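# Place the glass lid flat on the black pot

## Task

Set the glass lid onto the black pot so it rests level, seated within the pot's rim.

## Robot and tools

Robot: two arms, left_arm and right_arm, each ending in a five-finger hand (left_arm has a left hand, right_arm a right hand). Bases in the scene frame: left_arm at (+0.040, +0.341, +0.040) m, right_arm at (-0.011, -0.264, +0.042) m. A camera stand sits behind the arms. Loose objects may occasionally get nudged by outside forces.

Scene frame: origin at table height, halfway between the nominal bases; +z is up, +x points out over the table, +y is toward left_arm. All reported positions (end_effector_position in metres, end_effector_quat_wxyz) and all offsets use these axes. Rotations in a command turn about the arm's current Hand target position.

Hand point: a spot fixed to the palm, 0.15 m from the wrist mount along the fingers and 0.05 m in front of the palm. Its +z runs along straight fingers, +y points out of the palm, +x crosses the palm away from the thumb on the right hand (toward the thumb on the left hand). Straight fingers extend 0.06 to 0.07 m past the point and lie 0.06 m behind it along -y. A bracket on the little-finger side of the wrist can collide with things. Arms track commands loosely; resting 1 to 3 cm (sometimes 5 cm) off, usually low, is normal and not proof of contact. The controller limits each step's orientation change to 40 degrees from the measured one.

A row is 28 numbers, each in [-1, 1], always covering both arms in this order: left_arm dx, dy, dz, rx, ry, rz; left hand thumb_turn, thumb_bend, index, middle, ring, little, force_limit, speed; then the same 14 for right_arm. The six pose numbers are an offset, not a pose: they are measured from that arm's Hand target as it stood when the action or move began (every row of an action counts from that same start, and repeated offsets keep adding). Scale: 1.0 equals 0.6 m for dx, dy, dz and 180 degrees for the rotation vector rx, ry, rz. Sending six zeros re-requests the current Hand target; if the hand still rests short, send the remaining gap as an offset.

Hand numbers are absolute targets, not offsets. thumb_turn: -1 beside the palm, +1 in front of it opposite the fingers. thumb_bend and each finger: -1 straight, +1 fully curled. force_limit maps -1..+1 to about 0..10 N at the fingertip (0..15 N for the two thumb motors). speed rises linearly to full at +0.48; for a gentle grip close at -0.94 or slower. No value means 'unchanged': to keep a hand as is, repeat the last eight numbers actually sent to it (or, before any, its hand_measured six plus hand_force_limit and hand_speed). With the thumb turned in, the hand grips objects about 0.035 to 0.065 m thick, or a handle down to about 0.025 m. To tighten, raise force_limit and send a target more closed than hand_measured.

execute_actions(actions, cameras): actions is a list of actions; each action is up to 15 rows, one per 1/30 s step, with the last row held for the remainder. cameras lists names (cam_high, cam_left_wrist, cam_right_wrist, or "all"); images come by default only when actions is empty.

move(target, speed, blend, blocking, cameras): target is one 28-number row or a list of up to 15 rows; every row is an offset from the same starting Hand targets, not chained. speed is path top speed in m/s (0.002 to 4.3, default 0.25; turning up to twice that in rad/s), one value or one per target. blend in m rounds corners between listed targets; 0 stops at each. Paths are straight, end together, last at least 0.5 s and at most 10 s, and do not avoid obstacles or the other arm. Steer around an arm's own base rather than near it. The result adds a 'move:' line: done (within 10 mm and 2 degrees), off_target, moving, held or fault, plus limits such as paced (pose clipped) or held (steps withheld). blocking=false returns after about 0.5 s while the move continues.

wait(seconds 0 to 10, cameras): lets time pass holding last commands; returns early if a running move ends. stop(cameras): brakes the current move. zoom_image(camera, region [x0, y0, x1, y1] in pixels, at most 504 by 504): enlarges part of the newest image. show_instructions(): shows the reference pages. finished_scene(scene=1): ends the scene irreversibly; the lid must stay seated without the robot.

Results: Hand target (last commanded pose after clipping, base for the next offsets), end-effector pose, joint positions, velocities (may read 'within noise'), joint torques (include arm weight; noisy), motor temperatures, and per hand hand_measured, hand_stopped_by (moving, target, force, stalled, fault), hand_load_n (fingertip load, positive pushing open; a dropped object shows as load near 0), hand_force_limit, hand_speed. A MOTOR HOT line appears at 85 °C; at 100 °C an arm's joints go limp for 30 to 60 s or more (OVER-TEMPERATURE FAULT). Avoid long holds of heavy loads, fully stretched arms, or pushing at unreachable poses.

Avoid: dropping the lid or releasing it while moving, letting anything leave the table, fast contact or hard presses against the pot or table, excessive finger force, and any contact or squeeze between the two arms, which can end the scene. Slower moves hit more gently; aiming far past a contact presses harder. Stopped arms keep pushing until commanded away.

Each tool is called after "Emit:" in YAML: its name, and indented under it one key for each argument.

Reference images:

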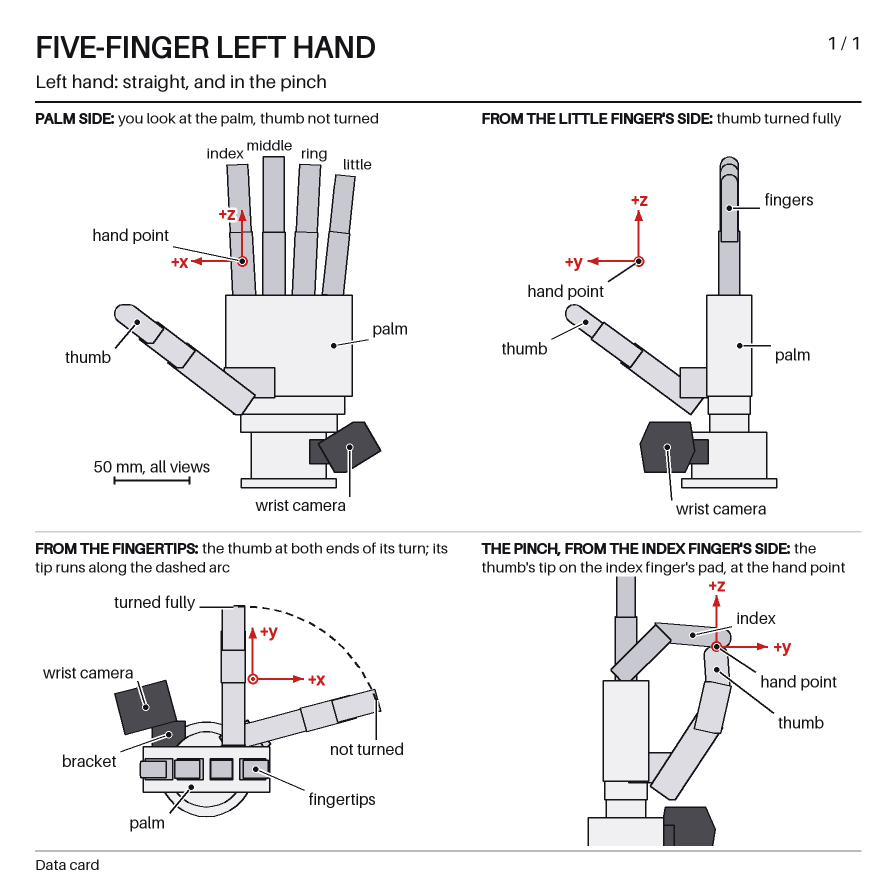

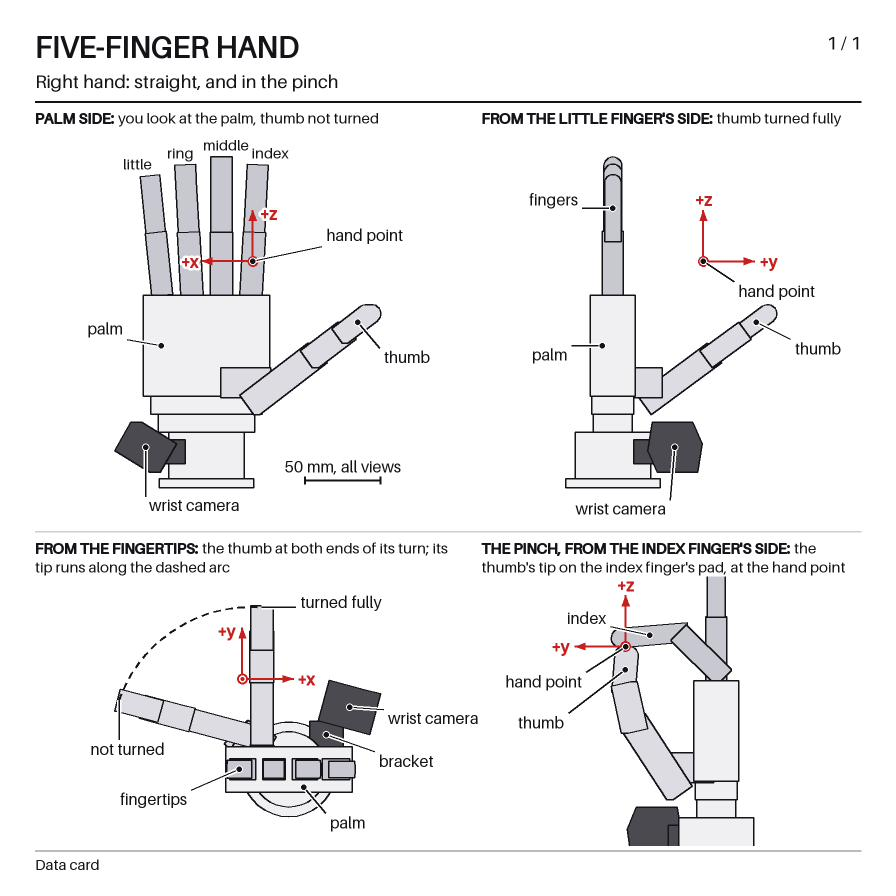

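## Session

Emit:
execute_actions:
  actions: []

Scene clock: 0.00 s.
left_arm: end_effector_position=(+0.5222, +0.3155, +0.2760) hand_measured=(-1.000, -1.000, -1.000, -1.000, -1.000, -1.000) hand_load_n=(+0.0, +0.0, +0.0, +0.0, +0.0, +0.0) hand_stopped_by=(target, target, target, target, target, target) hand_force_limit=0.00 hand_speed=-0.80 end_effector_quat_wxyz=(-0.088, +0.801, -0.472, +0.357) | right_arm: end_effector_position=(+0.6179, +0.1562, +0.2329) hand_measured=(-1.000, -1.000, -1.000, -1.000, -1.000, -1.000) hand_load_n=(+0.0, +0.0, +0.0, +0.0, +0.0, +0.0) hand_stopped_by=(target, target, target, target, target, target) hand_force_limit=0.00 hand_speed=-0.80 end_effector_quat_wxyz=(-0.628, +0.711, -0.278, -0.148)
Joint positions: left_arm=[0.183 1.258 1.091 -0.707 0.315 -0.441] | right_arm=[0.342 2.111 1.737 0.02 -1.07 0.289]
Joint velocities: within noise
Joint torques (N m): no reading
Motor temperatures (°C): left_arm=[32 31 32 25 26 26] | right_arm=[30 30 27 28 25 25]
Heat: left arm: hottest waist 32 °C; right arm: hottest waist 30 °C.
Hand target: left_arm +0.5303, +0.3170, +0.2928; -0.100, +0.794, -0.471, +0.370 | right_arm +0.6234, +0.1581, +0.2354; -0.632, +0.711, -0.274, -0.144

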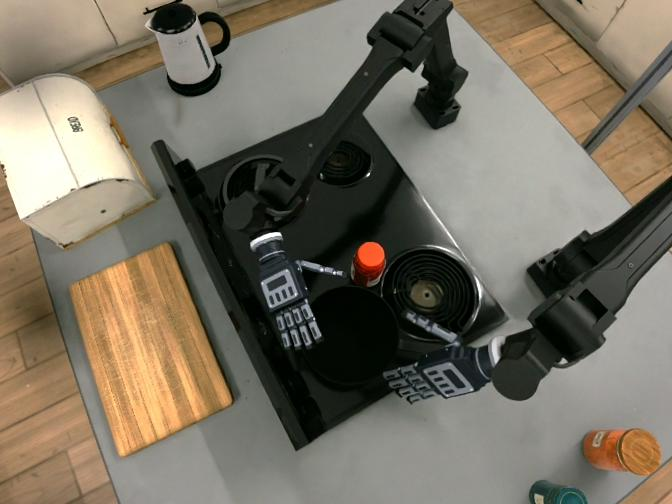

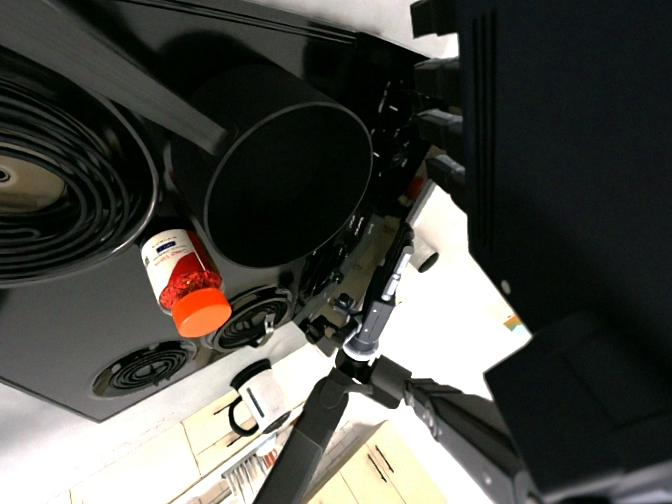

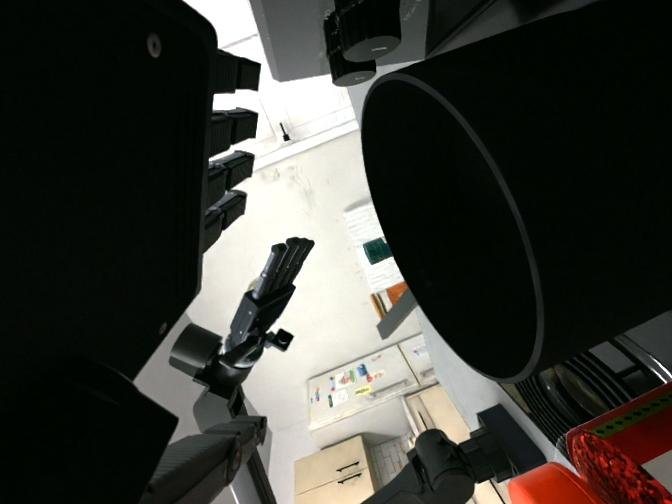

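Emit:
zoom_image:
  camera: "cam_high"
  region: [150, 110, 400, 300]

Emit:
zoom_image:
  camera: "cam_high"
  region: [240, 230, 520, 440]

Scaled by 2.016 from the camera's 672x504 image, which has a finer 960x720 frame.

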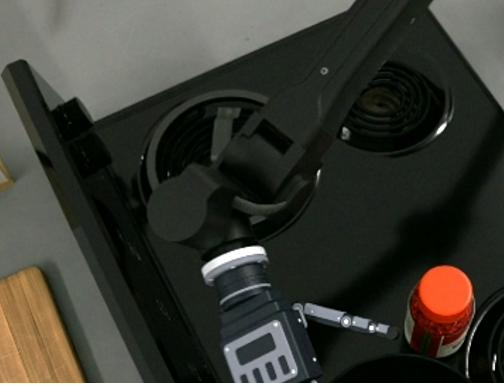

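Scaled by 1.800 from the camera's 672x504 image, which has a finer 960x720 frame.

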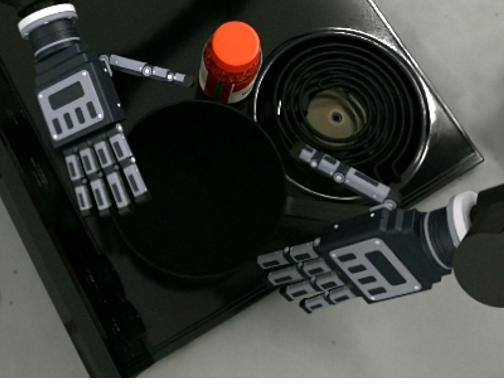

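Emit:
zoom_image:
  camera: "cam_left_wrist"
  region: [60, 200, 430, 460]

Emit:
zoom_image:
  camera: "cam_left_wrist"
  region: [0, 0, 480, 300]

Scaled by 1.362 from the camera's 672x504 image, which has a finer 960x720 frame.

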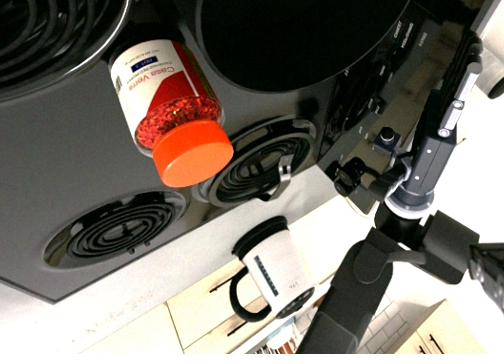

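Scaled by 1.050 from the camera's 672x504 image, which has a finer 960x720 frame.

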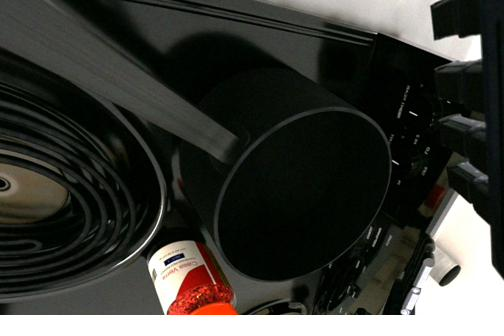

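Emit:
move:
  target:
    - [-0.1,0.1,0.2,0,0,0,-1,-1,-1,-1,-1,-1,0,-0.8, 0,-0.1,0.2,0,0,0,-1,-1,-1,-1,-1,-1,0,-0.8]
    - [-0.2,0.2,0.2,0,0,0,-1,-1,-1,-1,-1,-1,0,-0.8, -0.3,-0.7,0.2,0,0,0,-1,-1,-1,-1,-1,-1,0,-0.8]
  blend: 0.05
  speed: 0.3
  cameras: ["all"]

Scene clock: 39.67 s.
left_arm: end_effector_position=(+0.4092, +0.4328, +0.3896) hand_measured=(-1.000, -1.000, -1.000, -1.000, -1.000, -1.000) hand_load_n=(-0.5, +0.0, +0.0, +0.0, +0.0, +0.0) hand_stopped_by=(target, target, target, target, target, target) hand_force_limit=0.00 hand_speed=-0.80 end_effector_quat_wxyz=(-0.078, +0.804, -0.466, +0.361) | right_arm: end_effector_position=(+0.4480, -0.2598, +0.3591) hand_measured=(-1.000, -1.000, -1.000, -1.000, -1.000, -1.000) hand_load_n=(+0.0, +0.0, +0.0, +0.0, +0.0, +0.0) hand_stopped_by=(target, target, target, target, target, target) hand_force_limit=0.00 hand_speed=-0.80 end_effector_quat_wxyz=(+0.703, -0.623, +0.340, +0.047)
Joint positions: left_arm=[0.611 1.131 1.303 -1.225 0.578 -0.069] | right_arm=[-0.416 1.489 1.213 -0.602 -1.56 -0.312]
Joint torques (N m): left_arm=[2.78 -6.77 13.16 0.58 0.53 0.2] | right_arm=[-0.5 -14.45 6.23 0.5 -0.69 -0.07]
Motor temperatures (°C): left_arm=[31 32 38 26 26 26] | right_arm=[30 33 31 28 26 25]
Heat: left arm: hottest elbow 38 °C; right arm: hottest shoulder 33 °C.
Hand target: left_arm +0.4103, +0.4370, +0.4129; -0.100, +0.794, -0.471, +0.370 | right_arm +0.4433, -0.2618, +0.3555; +0.632, -0.711, +0.274, +0.144
Off the commanded pose: left_arm 0.024 m, 3 deg | right_arm 0.006 m, 19 deg.
joint sent to its limit (right arm) — joint 5 (wrist yaw), lower limit. The joint targets are off in orientation, not in position.
move: off_target (left_arm, right_arm)
camera_calibration:
cam_left_wrist: T_world_to_cam=[[0.761646, 0.262315, 0.592526, -0.652831], [-0.311842, -0.653174, 0.690013, 0.131569], [0.568023, -0.71032, -0.415686, 0.348372], [0, 0, 0, 1]] pos_world=[0.340371, 0.50464, 0.440848]
cam_right_wrist: T_world_to_cam=[[-0.265512, 0.0900431, -0.959894, 0.480495], [-0.963024, -0.0719599, 0.259628, 0.32833], [-0.0456962, 0.993335, 0.10582, 0.355898], [0, 0, 0, 1]] pos_world=[0.46003, -0.373165, 0.338319]

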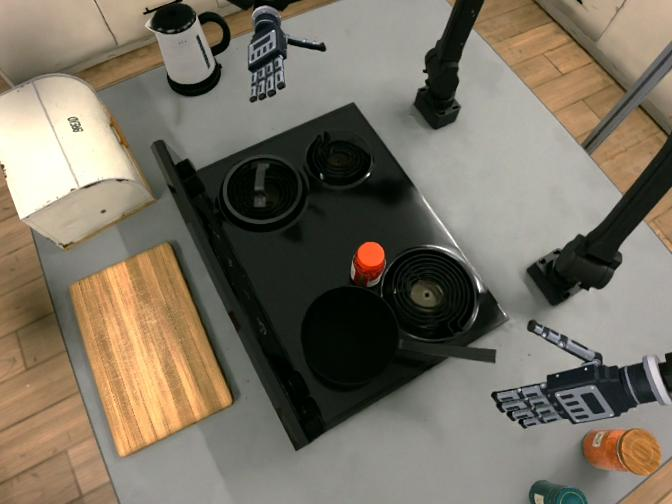

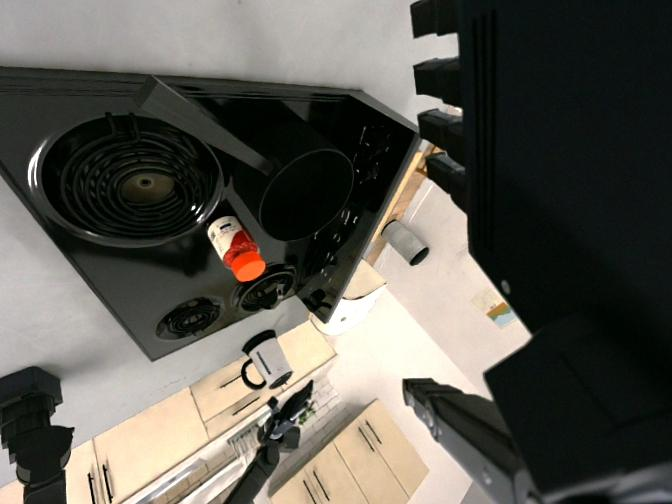

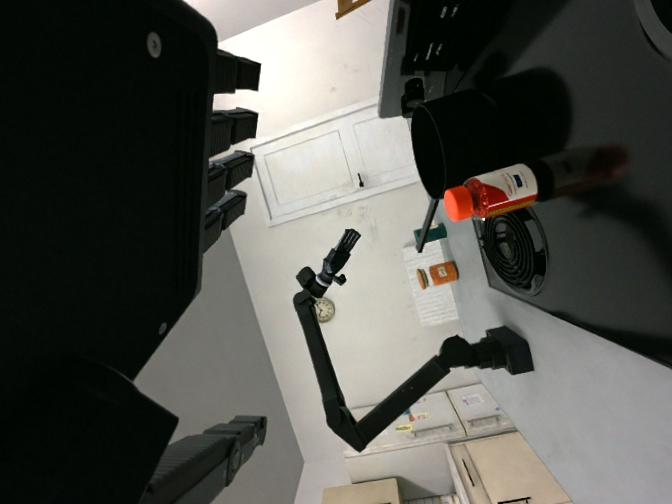

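Emit:
zoom_image:
  camera: "cam_high"
  region: [200, 140, 320, 240]

Emit:
zoom_image:
  camera: "cam_left_wrist"
  region: [200, 230, 340, 330]

Emit:
zoom_image:
  camera: "cam_high"
  region: [280, 230, 500, 400]

Scaled by 4.200 from the camera's 672x504 image, which has a finer 960x720 frame.

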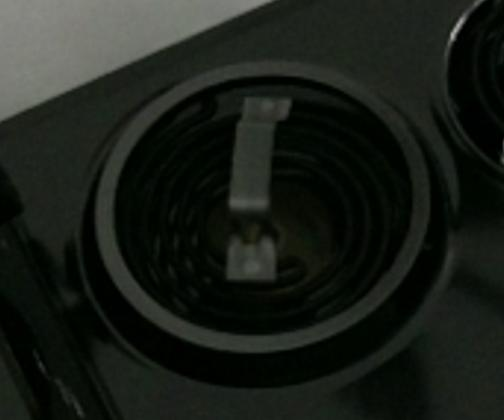

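Scaled by 3.600 from the camera's 672x504 image, which has a finer 960x720 frame.

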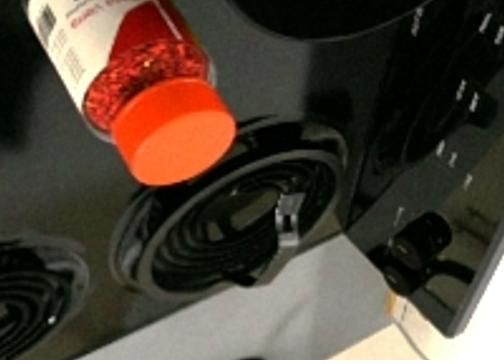

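Scaled by 2.291 from the camera's 672x504 image, which has a finer 960x720 frame.

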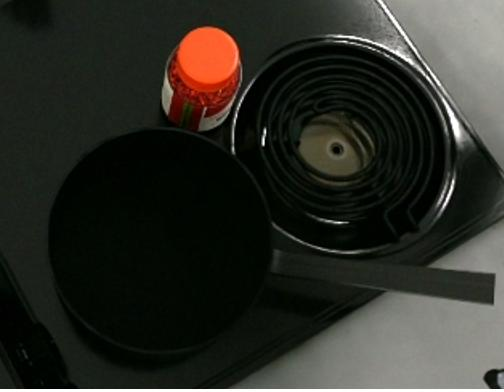

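Emit:
move:
  target: [0,0,0,0,0,0,-1,-1,-1,-1,-1,-1,0,-0.8, 0.2,0.073,-0.09,-0.369,-0.342,0.46,-1,-1,-1,-1,-1,-1,0,-0.8]
  speed: 0.4
  cameras: ["all"]

Scene clock: 98.57 s.
left_arm: end_effector_position=(+0.4092, +0.4328, +0.3896) hand_measured=(-1.000, -1.000, -1.000, -1.000, -1.000, -1.000) hand_load_n=(-0.5, +0.0, +0.0, +0.0, +0.0, +0.0) hand_stopped_by=(target, target, target, target, target, target) hand_force_limit=0.00 hand_speed=-0.80 end_effector_quat_wxyz=(-0.078, +0.804, -0.466, +0.361) | right_arm: end_effector_position=(+0.5481, -0.2251, +0.2945) hand_measured=(-1.000, -1.000, -1.000, -1.000, -1.000, -1.000) hand_load_n=(+0.0, +0.0, +0.0, +0.0, +0.0, +0.0) hand_stopped_by=(target, target, target, target, target, target) hand_force_limit=0.00 hand_speed=-0.80 end_effector_quat_wxyz=(+0.047, +0.931, +0.362, -0.018)
Joint positions: left_arm=[0.611 1.131 1.303 -1.225 0.578 -0.069] | right_arm=[0.235 1.806 1.884 -1.671 0.099 -2.086]
Joint torques (N m): left_arm=[2.73 -6.77 13.16 0.58 0.53 0.19] | right_arm=[0.67 -16.91 10.92 -0.14 0.13 -0.09]
Motor temperatures (°C): left_arm=[31 32 43 25 27 26] | right_arm=[30 34 35 28 27 25]
Heat: left arm: hottest elbow 43 °C; right arm: hottest elbow 35 °C.
Hand target: left_arm +0.4103, +0.4371, +0.4129; -0.100, +0.794, -0.471, +0.370 | right_arm +0.5634, -0.2182, +0.3013; -0.001, +0.866, +0.500, +0.000
Off the commanded pose: left_arm 0.024 m, 3 deg | right_arm 0.018 m, 18 deg.
joint sent to its limit (right arm) — joint 6 (wrist roll), lower limit. The joint targets are off in orientation, not in position.
move: off_target (left_arm, right_arm); limits=paced
camera_calibration:
cam_left_wrist: T_world_to_cam=[[0.761676, 0.26197, 0.592639, -0.652743], [-0.312062, -0.653257, 0.689835, 0.131829], [0.567862, -0.710371, -0.415819, 0.348582], [0, 0, 0, 1]] pos_world=[0.340371, 0.50474, 0.440848]
cam_right_wrist: T_world_to_cam=[[0.854548, -0.513967, 0.0747402, -0.612568], [-0.466767, -0.696891, 0.544492, -0.052584], [-0.227765, -0.50018, -0.83543, 0.37363], [0, 0, 0, 1]] pos_world=[0.584023, -0.164603, 0.386556]

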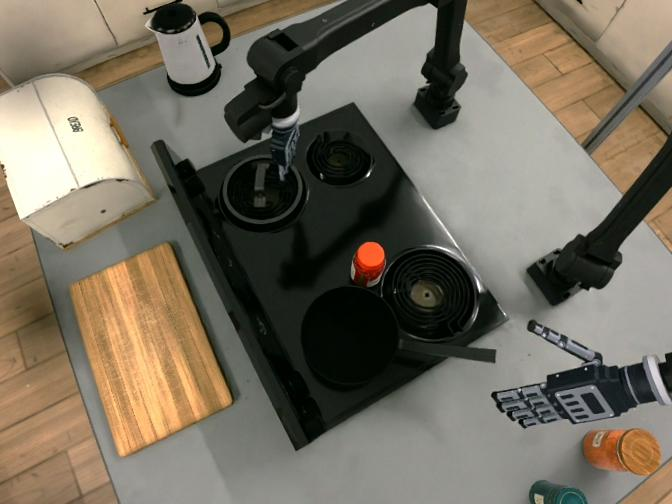

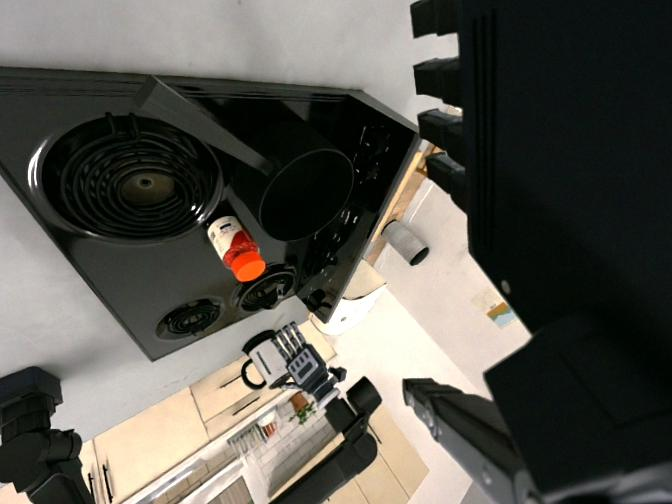

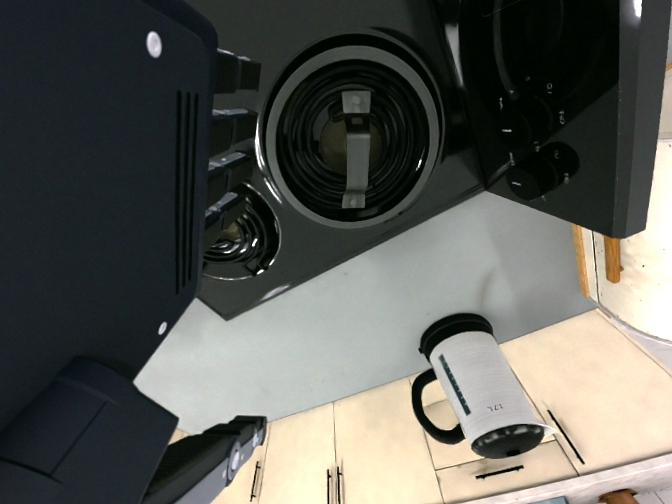

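Emit:
zoom_image:
  camera: "cam_right_wrist"
  region: [260, 30, 460, 240]

Scaled by 2.400 from the camera's 672x504 image, which has a finer 960x720 frame.

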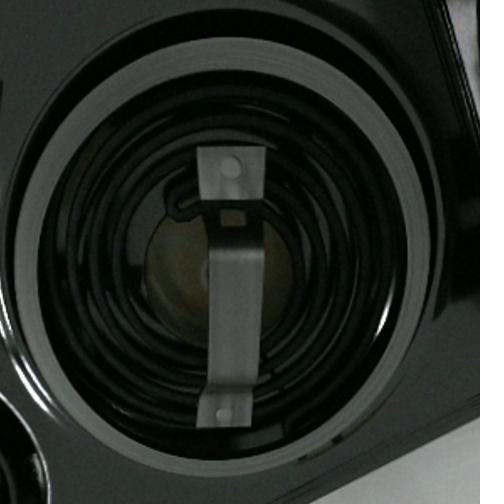

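Emit:
move:
  target:
    - [0,0,0,0,0,0,-1,-1,-1,-1,-1,-1,0,-0.8, 0,0,0.03,0.134,0,-0.659,1,-1,-1,-1,1,1,0,0]
    - [0,0,0,0,0,0,-1,-1,-1,-1,-1,-1,0,-0.8, 0.011,-0.036,-0.102,-0.296,0.171,0.94,1,-1,-1,-1,1,1,0,0]
  speed: 0.5
  blend: 0.05
  cameras: ["cam_high","cam_right_wrist"]

Scene clock: 189.90 s.
left_arm: end_effector_position=(+0.4092, +0.4328, +0.3896) hand_measured=(-1.000, -1.000, -1.000, -1.000, -1.000, -1.000) hand_load_n=(+0.0, +0.0, +0.0, +0.0, +0.0, +0.0) hand_stopped_by=(target, target, target, target, target, target) hand_force_limit=0.00 hand_speed=-0.80 end_effector_quat_wxyz=(-0.078, +0.804, -0.466, +0.361) | right_arm: end_effector_position=(+0.5723, -0.2475, +0.2411) hand_measured=(+1.000, -1.000, -1.000, -1.000, +1.000, +1.000) hand_load_n=(+0.0, +0.0, +0.0, +0.0, +0.0, +0.0) hand_stopped_by=(target, target, target, target, target, target) hand_force_limit=0.00 hand_speed=0.00 end_effector_quat_wxyz=(+0.165, -0.472, +0.814, -0.297)
Joint positions: left_arm=[0.611 1.131 1.303 -1.225 0.578 -0.069] | right_arm=[0.073 1.556 1.393 -0.808 0.37 0.467]
Joint torques (N m): left_arm=[2.73 -6.77 13.15 0.58 0.53 0.19] | right_arm=[1.2 -16.79 6.65 1.5 0.29 0.17]
Motor temperatures (°C): left_arm=[31 32 45 25 27 25] | right_arm=[30 36 43 27 26 24]
Heat: left arm: hottest elbow 45 °C; right arm: hottest elbow 43 °C.
Hand target: left_arm +0.4103, +0.4371, +0.4129; -0.100, +0.794, -0.471, +0.370 | right_arm +0.5700, -0.2396, +0.2403; +0.171, -0.470, +0.814, -0.297
Off the commanded pose: left_arm 0.024 m, 3 deg | right_arm 0.008 m, 1 deg.
move: off_target (left_arm)
camera_calibration:
cam_right_wrist: T_world_to_cam=[[-0.795104, 0.128893, -0.592618, 0.623275], [0.00849398, 0.979426, 0.201627, 0.197775], [0.606413, 0.15528, -0.77984, -0.00526372], [0, 0, 0, 1]] pos_world=[0.497081, -0.273225, 0.325382]
Images, in order (width x height): cam_high 672x504, cam_right_wrist 672x504.

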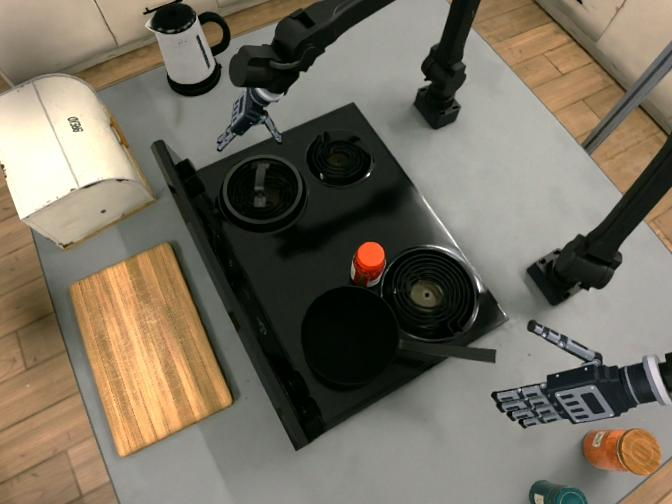

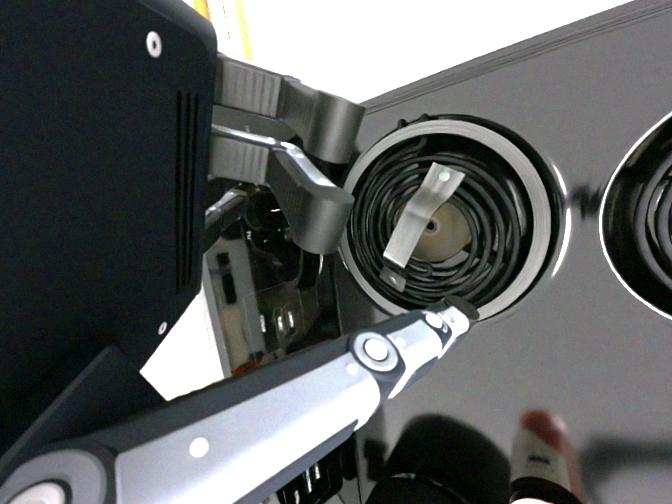

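Emit:
zoom_image:
  camera: "cam_right_wrist"
  region: [330, 110, 570, 330]

Scaled by 2.100 from the camera's 672x504 image, which has a finer 960x720 frame.

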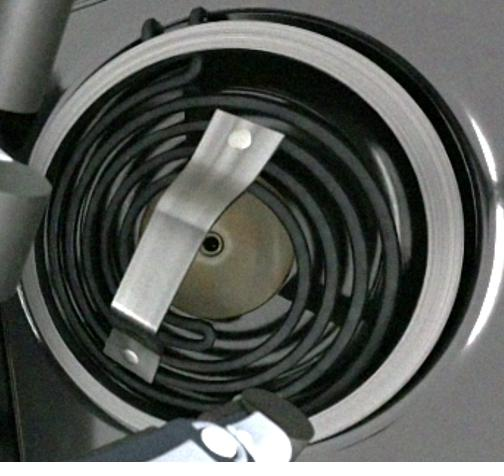

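Emit:
move:
  target: [0,0,0,0,0,0,-1,-1,-1,-1,-1,-1,0,-0.8, 0.0467,0.021,-0.1755,-0.0278,-0.0481,0,1,-0.5,-0.1,-0.1,1,1,0,0]
  speed: 0.15
  cameras: ["cam_high","cam_right_wrist"]

Emit:
zoom_image:
  camera: "cam_right_wrist"
  region: [300, 110, 500, 290]

Scene clock: 243.97 s.
left_arm: end_effector_position=(+0.4092, +0.4328, +0.3896) hand_measured=(-1.000, -1.000, -1.000, -1.000, -1.000, -1.000) hand_load_n=(+0.0, +0.0, +0.0, +0.0, +0.0, +0.0) hand_stopped_by=(target, target, target, target, target, target) hand_force_limit=0.00 hand_speed=-0.80 end_effector_quat_wxyz=(-0.078, +0.804, -0.466, +0.361) | right_arm: end_effector_position=(+0.6001, -0.2351, +0.1471) hand_measured=(+1.000, -0.500, -0.100, -0.100, +1.000, +1.000) hand_load_n=(+0.0, +0.0, +0.0, +0.0, +0.0, +0.0) hand_stopped_by=(target, target, target, target, target, target) hand_force_limit=0.00 hand_speed=0.00 end_effector_quat_wxyz=(+0.216, -0.442, +0.789, -0.368)
Joint positions: left_arm=[0.611 1.131 1.303 -1.225 0.578 -0.069] | right_arm=[0.128 1.63 1.148 -0.32 0.485 0.468]
Joint torques (N m): left_arm=[2.73 -6.77 13.15 0.58 0.53 0.19] | right_arm=[1.08 -14.92 6.42 1.78 0.31 -0.05]
Heat: left arm: hottest elbow 46 °C; right arm: hottest elbow 40 °C.
Hand target: left_arm +0.4103, +0.4371, +0.4129; -0.100, +0.794, -0.471, +0.370 | right_arm +0.5979, -0.2270, +0.1349; +0.211, -0.453, +0.785, -0.366
Off the commanded pose: left_arm 0.024 m, 3 deg | right_arm 0.015 m, 1 deg.
move: off_target (left_arm, right_arm)
camera_calibration:
cam_right_wrist: T_world_to_cam=[[-0.675944, 0.0939714, -0.730937, 0.528672], [-0.00237332, 0.991554, 0.129672, 0.224247], [0.736949, 0.0893857, -0.670012, -0.207329], [0, 0, 0, 1]] pos_world=[0.510676, -0.253501, 0.218434]
Images, in order (width x height): cam_high 672x504, cam_right_wrist 672x504.

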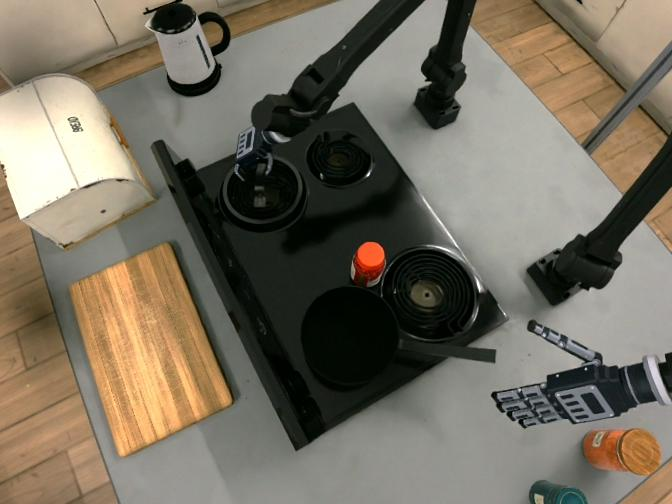

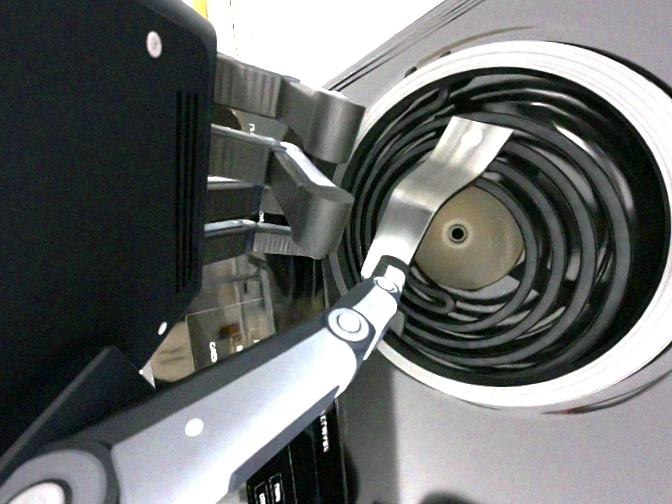

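Scaled by 2.520 from the camera's 672x504 image, which has a finer 960x720 frame.

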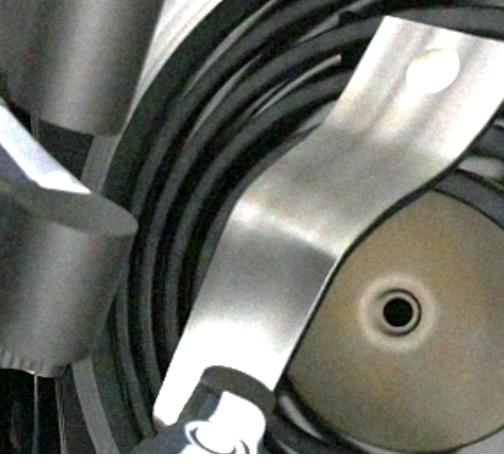

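Emit:
move:
  target: [0,0,0,0,0,0,-1,-1,-1,-1,-1,-1,0,-0.8, 0,0,-0.05,0,0,0,1,-0.5,-0.1,-0.1,-1,-1,0,0]
  speed: 0.08
  cameras: ["cam_right_wrist"]

Emit:
zoom_image:
  camera: "cam_right_wrist"
  region: [200, 110, 500, 340]

Scene clock: 277.23 s.
left_arm: end_effector_position=(+0.4092, +0.4328, +0.3896) hand_measured=(-1.000, -1.000, -1.000, -1.000, -1.000, -1.000) hand_load_n=(+0.0, +0.0, +0.0, -0.5, +0.0, +0.0) hand_stopped_by=(target, target, target, target, target, target) hand_force_limit=0.00 hand_speed=-0.80 end_effector_quat_wxyz=(-0.078, +0.804, -0.466, +0.361) | right_arm: end_effector_position=(+0.6025, -0.2337, +0.1272) hand_measured=(+1.000, -0.500, -0.100, -0.100, -1.000, -1.000) hand_load_n=(-1.0, +1.0, +0.0, +0.0, +0.0, +0.0) hand_stopped_by=(target, target, target, target, target, target) hand_force_limit=0.00 hand_speed=0.00 end_effector_quat_wxyz=(+0.222, -0.440, +0.787, -0.372)
Joint positions: left_arm=[0.611 1.131 1.303 -1.225 0.578 -0.069] | right_arm=[0.13 1.658 1.116 -0.244 0.486 0.466]
Joint torques (N m): left_arm=[2.73 -6.77 13.15 0.58 0.53 0.19] | right_arm=[1.14 -13.92 5.85 1.8 0.28 -0.03]
Motor temperatures (°C): left_arm=[31 32 46 25 27 25] | right_arm=[29 34 38 27 26 24]
Heat: left arm: hottest elbow 46 °C; right arm: hottest elbow 38 °C.
Hand target: left_arm +0.4103, +0.4371, +0.4129; -0.100, +0.794, -0.471, +0.370 | right_arm +0.5981, -0.2270, +0.1050; +0.211, -0.453, +0.785, -0.367
Off the commanded pose: left_arm 0.024 m, 3 deg | right_arm 0.024 m, 2 deg.
move: off_target (left_arm, right_arm)
camera_calibration:
cam_right_wrist: T_world_to_cam=[[-0.665082, 0.0922907, -0.741045, 0.510026], [-0.0064636, 0.991585, 0.129294, 0.227988], [0.746742, 0.0907811, -0.658889, -0.229546], [0, 0, 0, 1]] pos_world=[0.512094, -0.252302, 0.19723]
Images, in order (width x height): cam_right_wrist 672x504.

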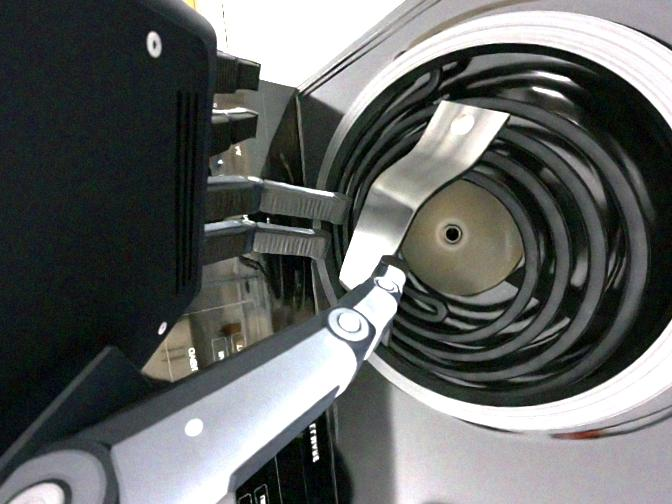

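Scaled by 1.680 from the camera's 672x504 image, which has a finer 960x720 frame.

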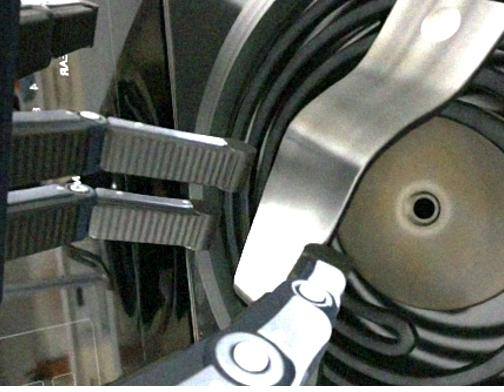

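Emit:
move:
  target: [0,0,0,0,0,0,-1,-1,-1,-1,-1,-1,0,-0.8, 0,0,-0.025,0,0,0,1,-0.5,-0.1,-0.1,-1,-1,0,0]
  speed: 0.05
  cameras: ["cam_right_wrist"]

Emit:
zoom_image:
  camera: "cam_right_wrist"
  region: [200, 110, 500, 340]

Scene clock: 309.20 s.
left_arm: end_effector_position=(+0.4092, +0.4328, +0.3896) hand_measured=(-1.000, -1.000, -1.000, -1.000, -1.000, -1.000) hand_load_n=(+0.0, +0.0, +0.0, +0.0, +0.0, +0.0) hand_stopped_by=(target, target, target, target, target, target) hand_force_limit=0.00 hand_speed=-0.80 end_effector_quat_wxyz=(-0.078, +0.804, -0.466, +0.361) | right_arm: end_effector_position=(+0.6033, -0.2332, +0.1260) hand_measured=(+1.000, -0.500, -0.100, -0.100, -1.000, -1.000) hand_load_n=(-3.0, +3.5, +0.0, +0.0, +0.0, +0.5) hand_stopped_by=(target, target, target, target, target, target) hand_force_limit=0.00 hand_speed=0.00 end_effector_quat_wxyz=(+0.227, -0.441, +0.783, -0.376)
Joint positions: left_arm=[0.611 1.131 1.303 -1.225 0.578 -0.069] | right_arm=[0.132 1.658 1.104 -0.216 0.488 0.456]
Joint torques (N m): left_arm=[2.78 -6.77 13.15 0.58 0.53 0.19] | right_arm=[0.85 -11.99 5.37 2.22 0.19 0.05]
Heat: left arm: hottest elbow 46 °C; right arm: hottest elbow 37 °C.
Hand target: left_arm +0.4103, +0.4371, +0.4129; -0.100, +0.794, -0.471, +0.370 | right_arm +0.5980, -0.2271, +0.0900; +0.211, -0.453, +0.785, -0.366
Off the commanded pose: left_arm 0.024 m, 3 deg | right_arm 0.037 m, 3 deg.
move: off_target (left_arm, right_arm)
camera_calibration:
cam_right_wrist: T_world_to_cam=[[-0.655861, 0.0830559, -0.750299, 0.50306], [-0.0150212, 0.992296, 0.122975, 0.233791], [0.754732, 0.0919247, -0.649561, -0.236724], [0, 0, 0, 1]] pos_world=[0.512113, -0.252011, 0.194928]
Images, in order (width x height): cam_right_wrist 672x504.

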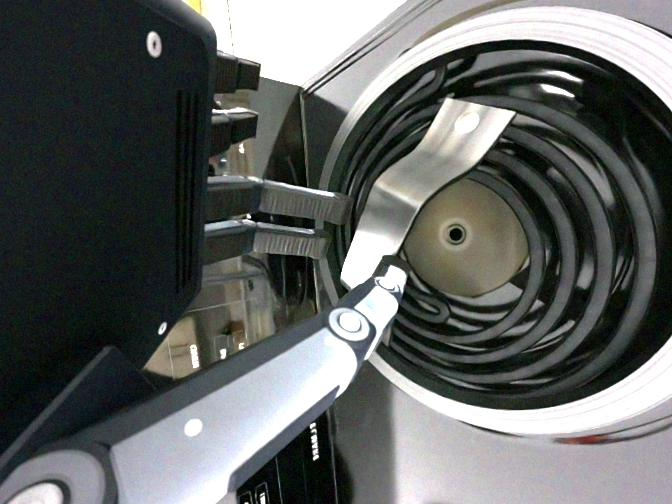

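Scaled by 1.680 from the camera's 672x504 image, which has a finer 960x720 frame.

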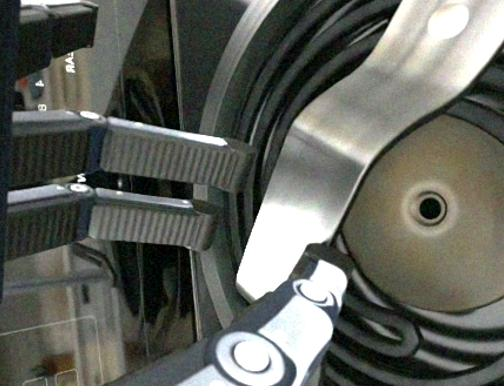

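Emit:
move:
  target:
    - [0,0,0,0,0,0,-1,-1,-1,-1,-1,-1,0,-0.8, 0,0,0.12,0,0,0,1,-0.5,-0.1,-0.1,-1,-1,0,0]
    - [0,0,0,0,0,0,-1,-1,-1,-1,-1,-1,0,-0.8, 0.0385,-0.0403,0.125,0.111,0.1925,0,1,-1,0.2,0.2,1,1,0,0]
  speed: 0.12
  cameras: ["cam_high","cam_right_wrist"]

Emit:
zoom_image:
  camera: "cam_right_wrist"
  region: [200, 60, 500, 340]

Scene clock: 361.40 s.
left_arm: end_effector_position=(+0.4092, +0.4328, +0.3896) hand_measured=(-1.000, -1.000, -1.000, -1.000, -1.000, -1.000) hand_load_n=(+0.0, +0.0, +0.0, +0.0, +0.0, +0.0) hand_stopped_by=(target, target, target, target, target, target) hand_force_limit=0.00 hand_speed=-0.80 end_effector_quat_wxyz=(-0.078, +0.804, -0.466, +0.361) | right_arm: end_effector_position=(+0.6043, -0.2425, +0.1611) hand_measured=(+1.000, -1.000, +0.200, +0.200, +1.000, +1.000) hand_load_n=(+0.0, +0.0, +0.0, +0.0, +0.0, +0.0) hand_stopped_by=(target, target, target, target, target, target) hand_force_limit=0.00 hand_speed=0.00 end_effector_quat_wxyz=(+0.036, -0.502, +0.861, -0.072)
Joint positions: left_arm=[0.611 1.131 1.303 -1.225 0.578 -0.069] | right_arm=[-0.017 1.991 1.846 -1.289 0.084 0.483]
Joint torques (N m): left_arm=[2.73 -6.77 13.15 0.58 0.53 0.19] | right_arm=[-1.14 -20.19 11.06 0.14 -0.04 -0.02]
Heat: left arm: hottest elbow 47 °C; right arm: hottest elbow 37 °C.
Hand target: left_arm +0.4103, +0.4371, +0.4129; -0.100, +0.794, -0.471, +0.370 | right_arm +0.6210, -0.2513, +0.1649; +0.043, -0.498, +0.863, -0.076
Off the commanded pose: left_arm 0.024 m, 3 deg | right_arm 0.019 m, 1 deg.
move: off_target (left_arm, right_arm); target 2's new numbers were sent with right_arm's hand 0.019 m and 1 deg from that target
camera_calibration:
cam_right_wrist: T_world_to_cam=[[-0.96575, 0.225125, -0.129022, 0.652409], [0.1527, 0.895116, 0.418867, 0.0661137], [0.209787, 0.384819, -0.898835, 0.226627], [0, 0, 0, 1]] pos_world=[0.572424, -0.293263, 0.260182]
Images, in order (width x height): cam_high 672x504, cam_right_wrist 672x504.

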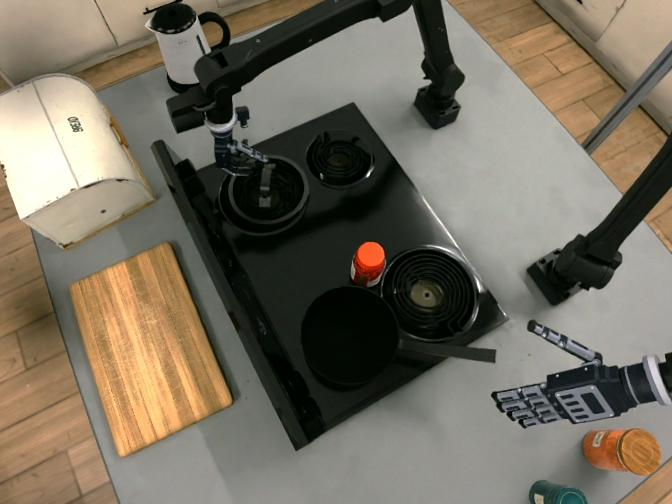

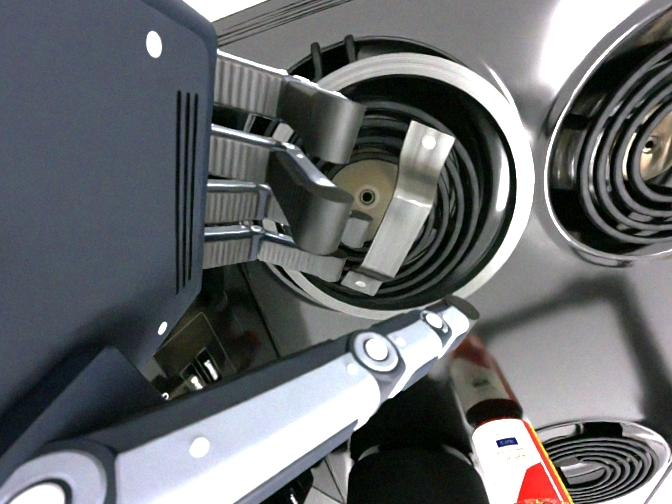

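Scaled by 1.680 from the camera's 672x504 image, which has a finer 960x720 frame.

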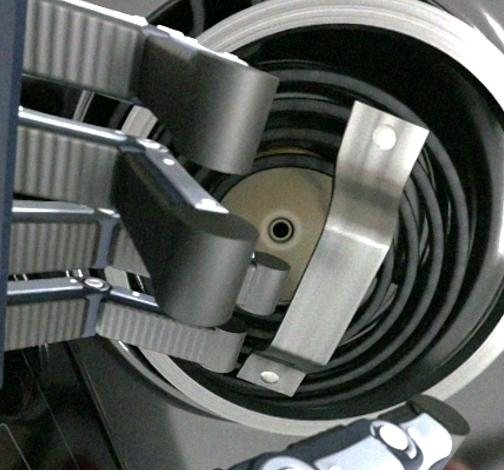

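Emit:
zoom_image:
  camera: "cam_high"
  region: [200, 130, 320, 240]

Scaled by 4.200 from the camera's 672x504 image, which has a finer 960x720 frame.

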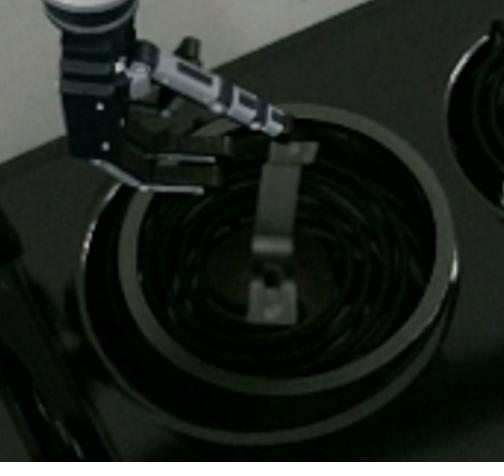

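Emit:
move:
  target: [0,0,0,0,0,0,-1,-1,-1,-1,-1,-1,0,-0.8, 0,0,-0.06,0,0,0,1,-1,0.2,0.2,1,1,0,0]
  speed: 0.08
  cameras: ["cam_right_wrist"]

Emit:
zoom_image:
  camera: "cam_right_wrist"
  region: [300, 80, 520, 300]

Scene clock: 405.30 s.
left_arm: end_effector_position=(+0.4092, +0.4328, +0.3896) hand_measured=(-1.000, -1.000, -1.000, -1.000, -1.000, -1.000) hand_load_n=(-0.5, +0.0, +0.0, +0.0, +0.0, +0.0) hand_stopped_by=(target, target, target, target, target, target) hand_force_limit=0.00 hand_speed=-0.80 end_effector_quat_wxyz=(-0.078, +0.804, -0.466, +0.361) | right_arm: end_effector_position=(+0.6215, -0.2430, +0.1497) hand_measured=(+1.000, -1.000, +0.200, +0.200, +1.000, +1.000) hand_load_n=(+0.0, +0.0, +0.0, +0.0, +0.0, +0.0) hand_stopped_by=(target, target, target, target, target, target) hand_force_limit=0.00 hand_speed=0.00 end_effector_quat_wxyz=(+0.055, -0.500, +0.860, -0.084)
Joint positions: left_arm=[0.611 1.131 1.303 -1.225 0.578 -0.069] | right_arm=[-0.017 2.01 1.846 -1.225 0.084 0.483]
Joint torques (N m): left_arm=[2.73 -6.77 13.15 0.57 0.53 0.19] | right_arm=[-1.26 -20.42 6.56 0.76 -0.06 -0.01]
Motor temperatures (°C): left_arm=[31 32 47 25 27 25] | right_arm=[29 35 47 27 26 24]
Heat: left arm: hottest elbow 47 °C; right arm: hottest elbow 47 °C.
Hand target: left_arm +0.4103, +0.4371, +0.4129; -0.100, +0.794, -0.471, +0.370 | right_arm +0.6210, -0.2514, +0.1287; +0.043, -0.498, +0.863, -0.076
Off the commanded pose: left_arm 0.024 m, 3 deg | right_arm 0.022 m, 2 deg.
move: off_target (left_arm, right_arm)
camera_calibration:
cam_right_wrist: T_world_to_cam=[[-0.959108, 0.224945, -0.171789, 0.669878], [0.134095, 0.895632, 0.424101, 0.0796367], [0.249259, 0.383723, -0.889172, 0.186731], [0, 0, 0, 1]] pos_world=[0.585262, -0.293664, 0.24734]
Images, in order (width x height): cam_right_wrist 672x504.

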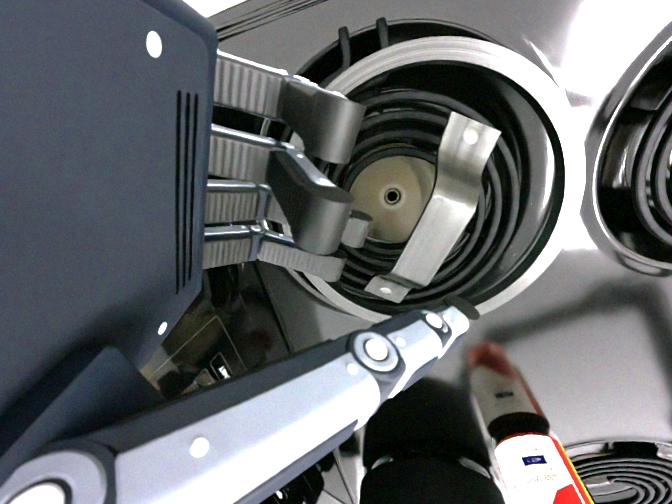

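Scaled by 2.291 from the camera's 672x504 image, which has a finer 960x720 frame.

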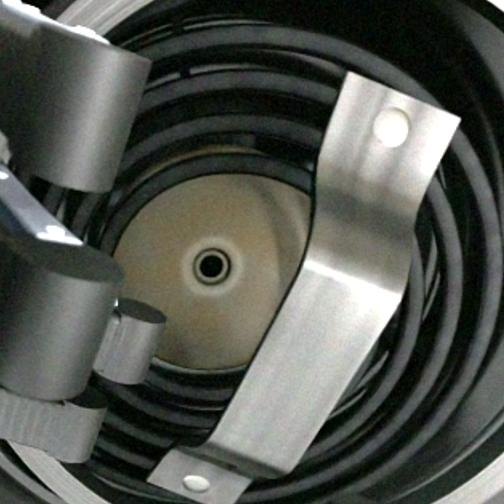

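Emit:
move:
  target: [0,0,0,0,0,0,-1,-1,-1,-1,-1,-1,0,-0.8, -0.023,-0.005,-0.056,0,0,0,1,-1,0.2,0.2,1,1,0,0]
  speed: 0.08
  cameras: ["cam_right_wrist"]

Emit:
zoom_image:
  camera: "cam_right_wrist"
  region: [300, 80, 520, 300]

Scene clock: 423.10 s.
left_arm: end_effector_position=(+0.4092, +0.4328, +0.3896) hand_measured=(-1.000, -1.000, -1.000, -1.000, -1.000, -1.000) hand_load_n=(+0.0, +0.0, +0.0, +0.0, +0.0, +0.0) hand_stopped_by=(target, target, target, target, target, target) hand_force_limit=0.00 hand_speed=-0.80 end_effector_quat_wxyz=(-0.078, +0.804, -0.466, +0.361) | right_arm: end_effector_position=(+0.6113, -0.2444, +0.1104) hand_measured=(+1.000, -1.000, +0.200, +0.200, +1.000, +1.000) hand_load_n=(+0.0, +0.0, +0.0, +0.0, +0.0, +0.0) hand_stopped_by=(target, target, target, target, target, target) hand_force_limit=0.00 hand_speed=0.00 end_effector_quat_wxyz=(+0.052, -0.499, +0.861, -0.082)
Joint positions: left_arm=[0.611 1.131 1.303 -1.225 0.578 -0.069] | right_arm=[-0.02 2.01 1.741 -1.126 0.084 0.483]
Joint torques (N m): left_arm=[2.78 -6.77 13.15 0.58 0.53 0.19] | right_arm=[-1.14 -21.36 5.97 0.8 -0.05 -0.08]
Heat: left arm: hottest elbow 47 °C; right arm: hottest elbow 45 °C.
Hand target: left_arm +0.4103, +0.4371, +0.4129; -0.100, +0.794, -0.471, +0.370 | right_arm +0.6073, -0.2543, +0.0951; +0.043, -0.498, +0.863, -0.076
Off the commanded pose: left_arm 0.024 m, 3 deg | right_arm 0.019 m, 1 deg.
move: off_target (left_arm, right_arm)
camera_calibration:
cam_right_wrist: T_world_to_cam=[[-0.959409, 0.22787, -0.166161, 0.654055], [0.139077, 0.894847, 0.424153, 0.095749], [0.245341, 0.383827, -0.890216, 0.157467], [0, 0, 0, 1]] pos_world=[0.575557, -0.29516, 0.208245]
Images, in order (width x height): cam_right_wrist 672x504.

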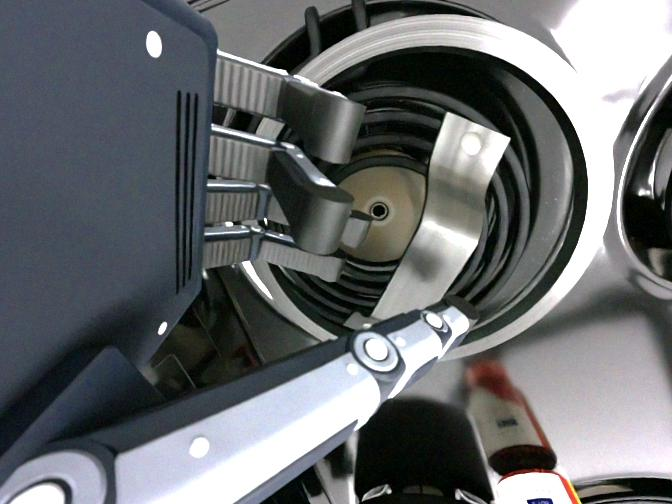

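Scaled by 2.291 from the camera's 672x504 image, which has a finer 960x720 frame.

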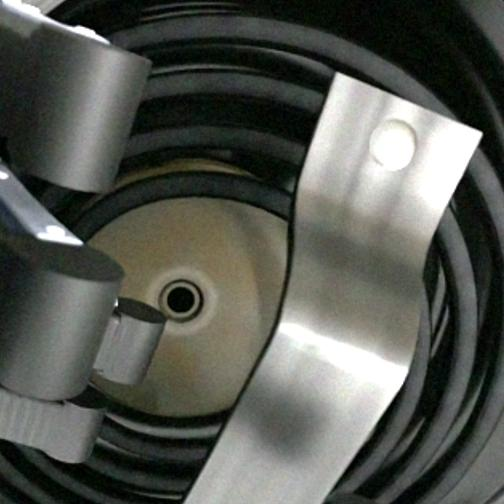

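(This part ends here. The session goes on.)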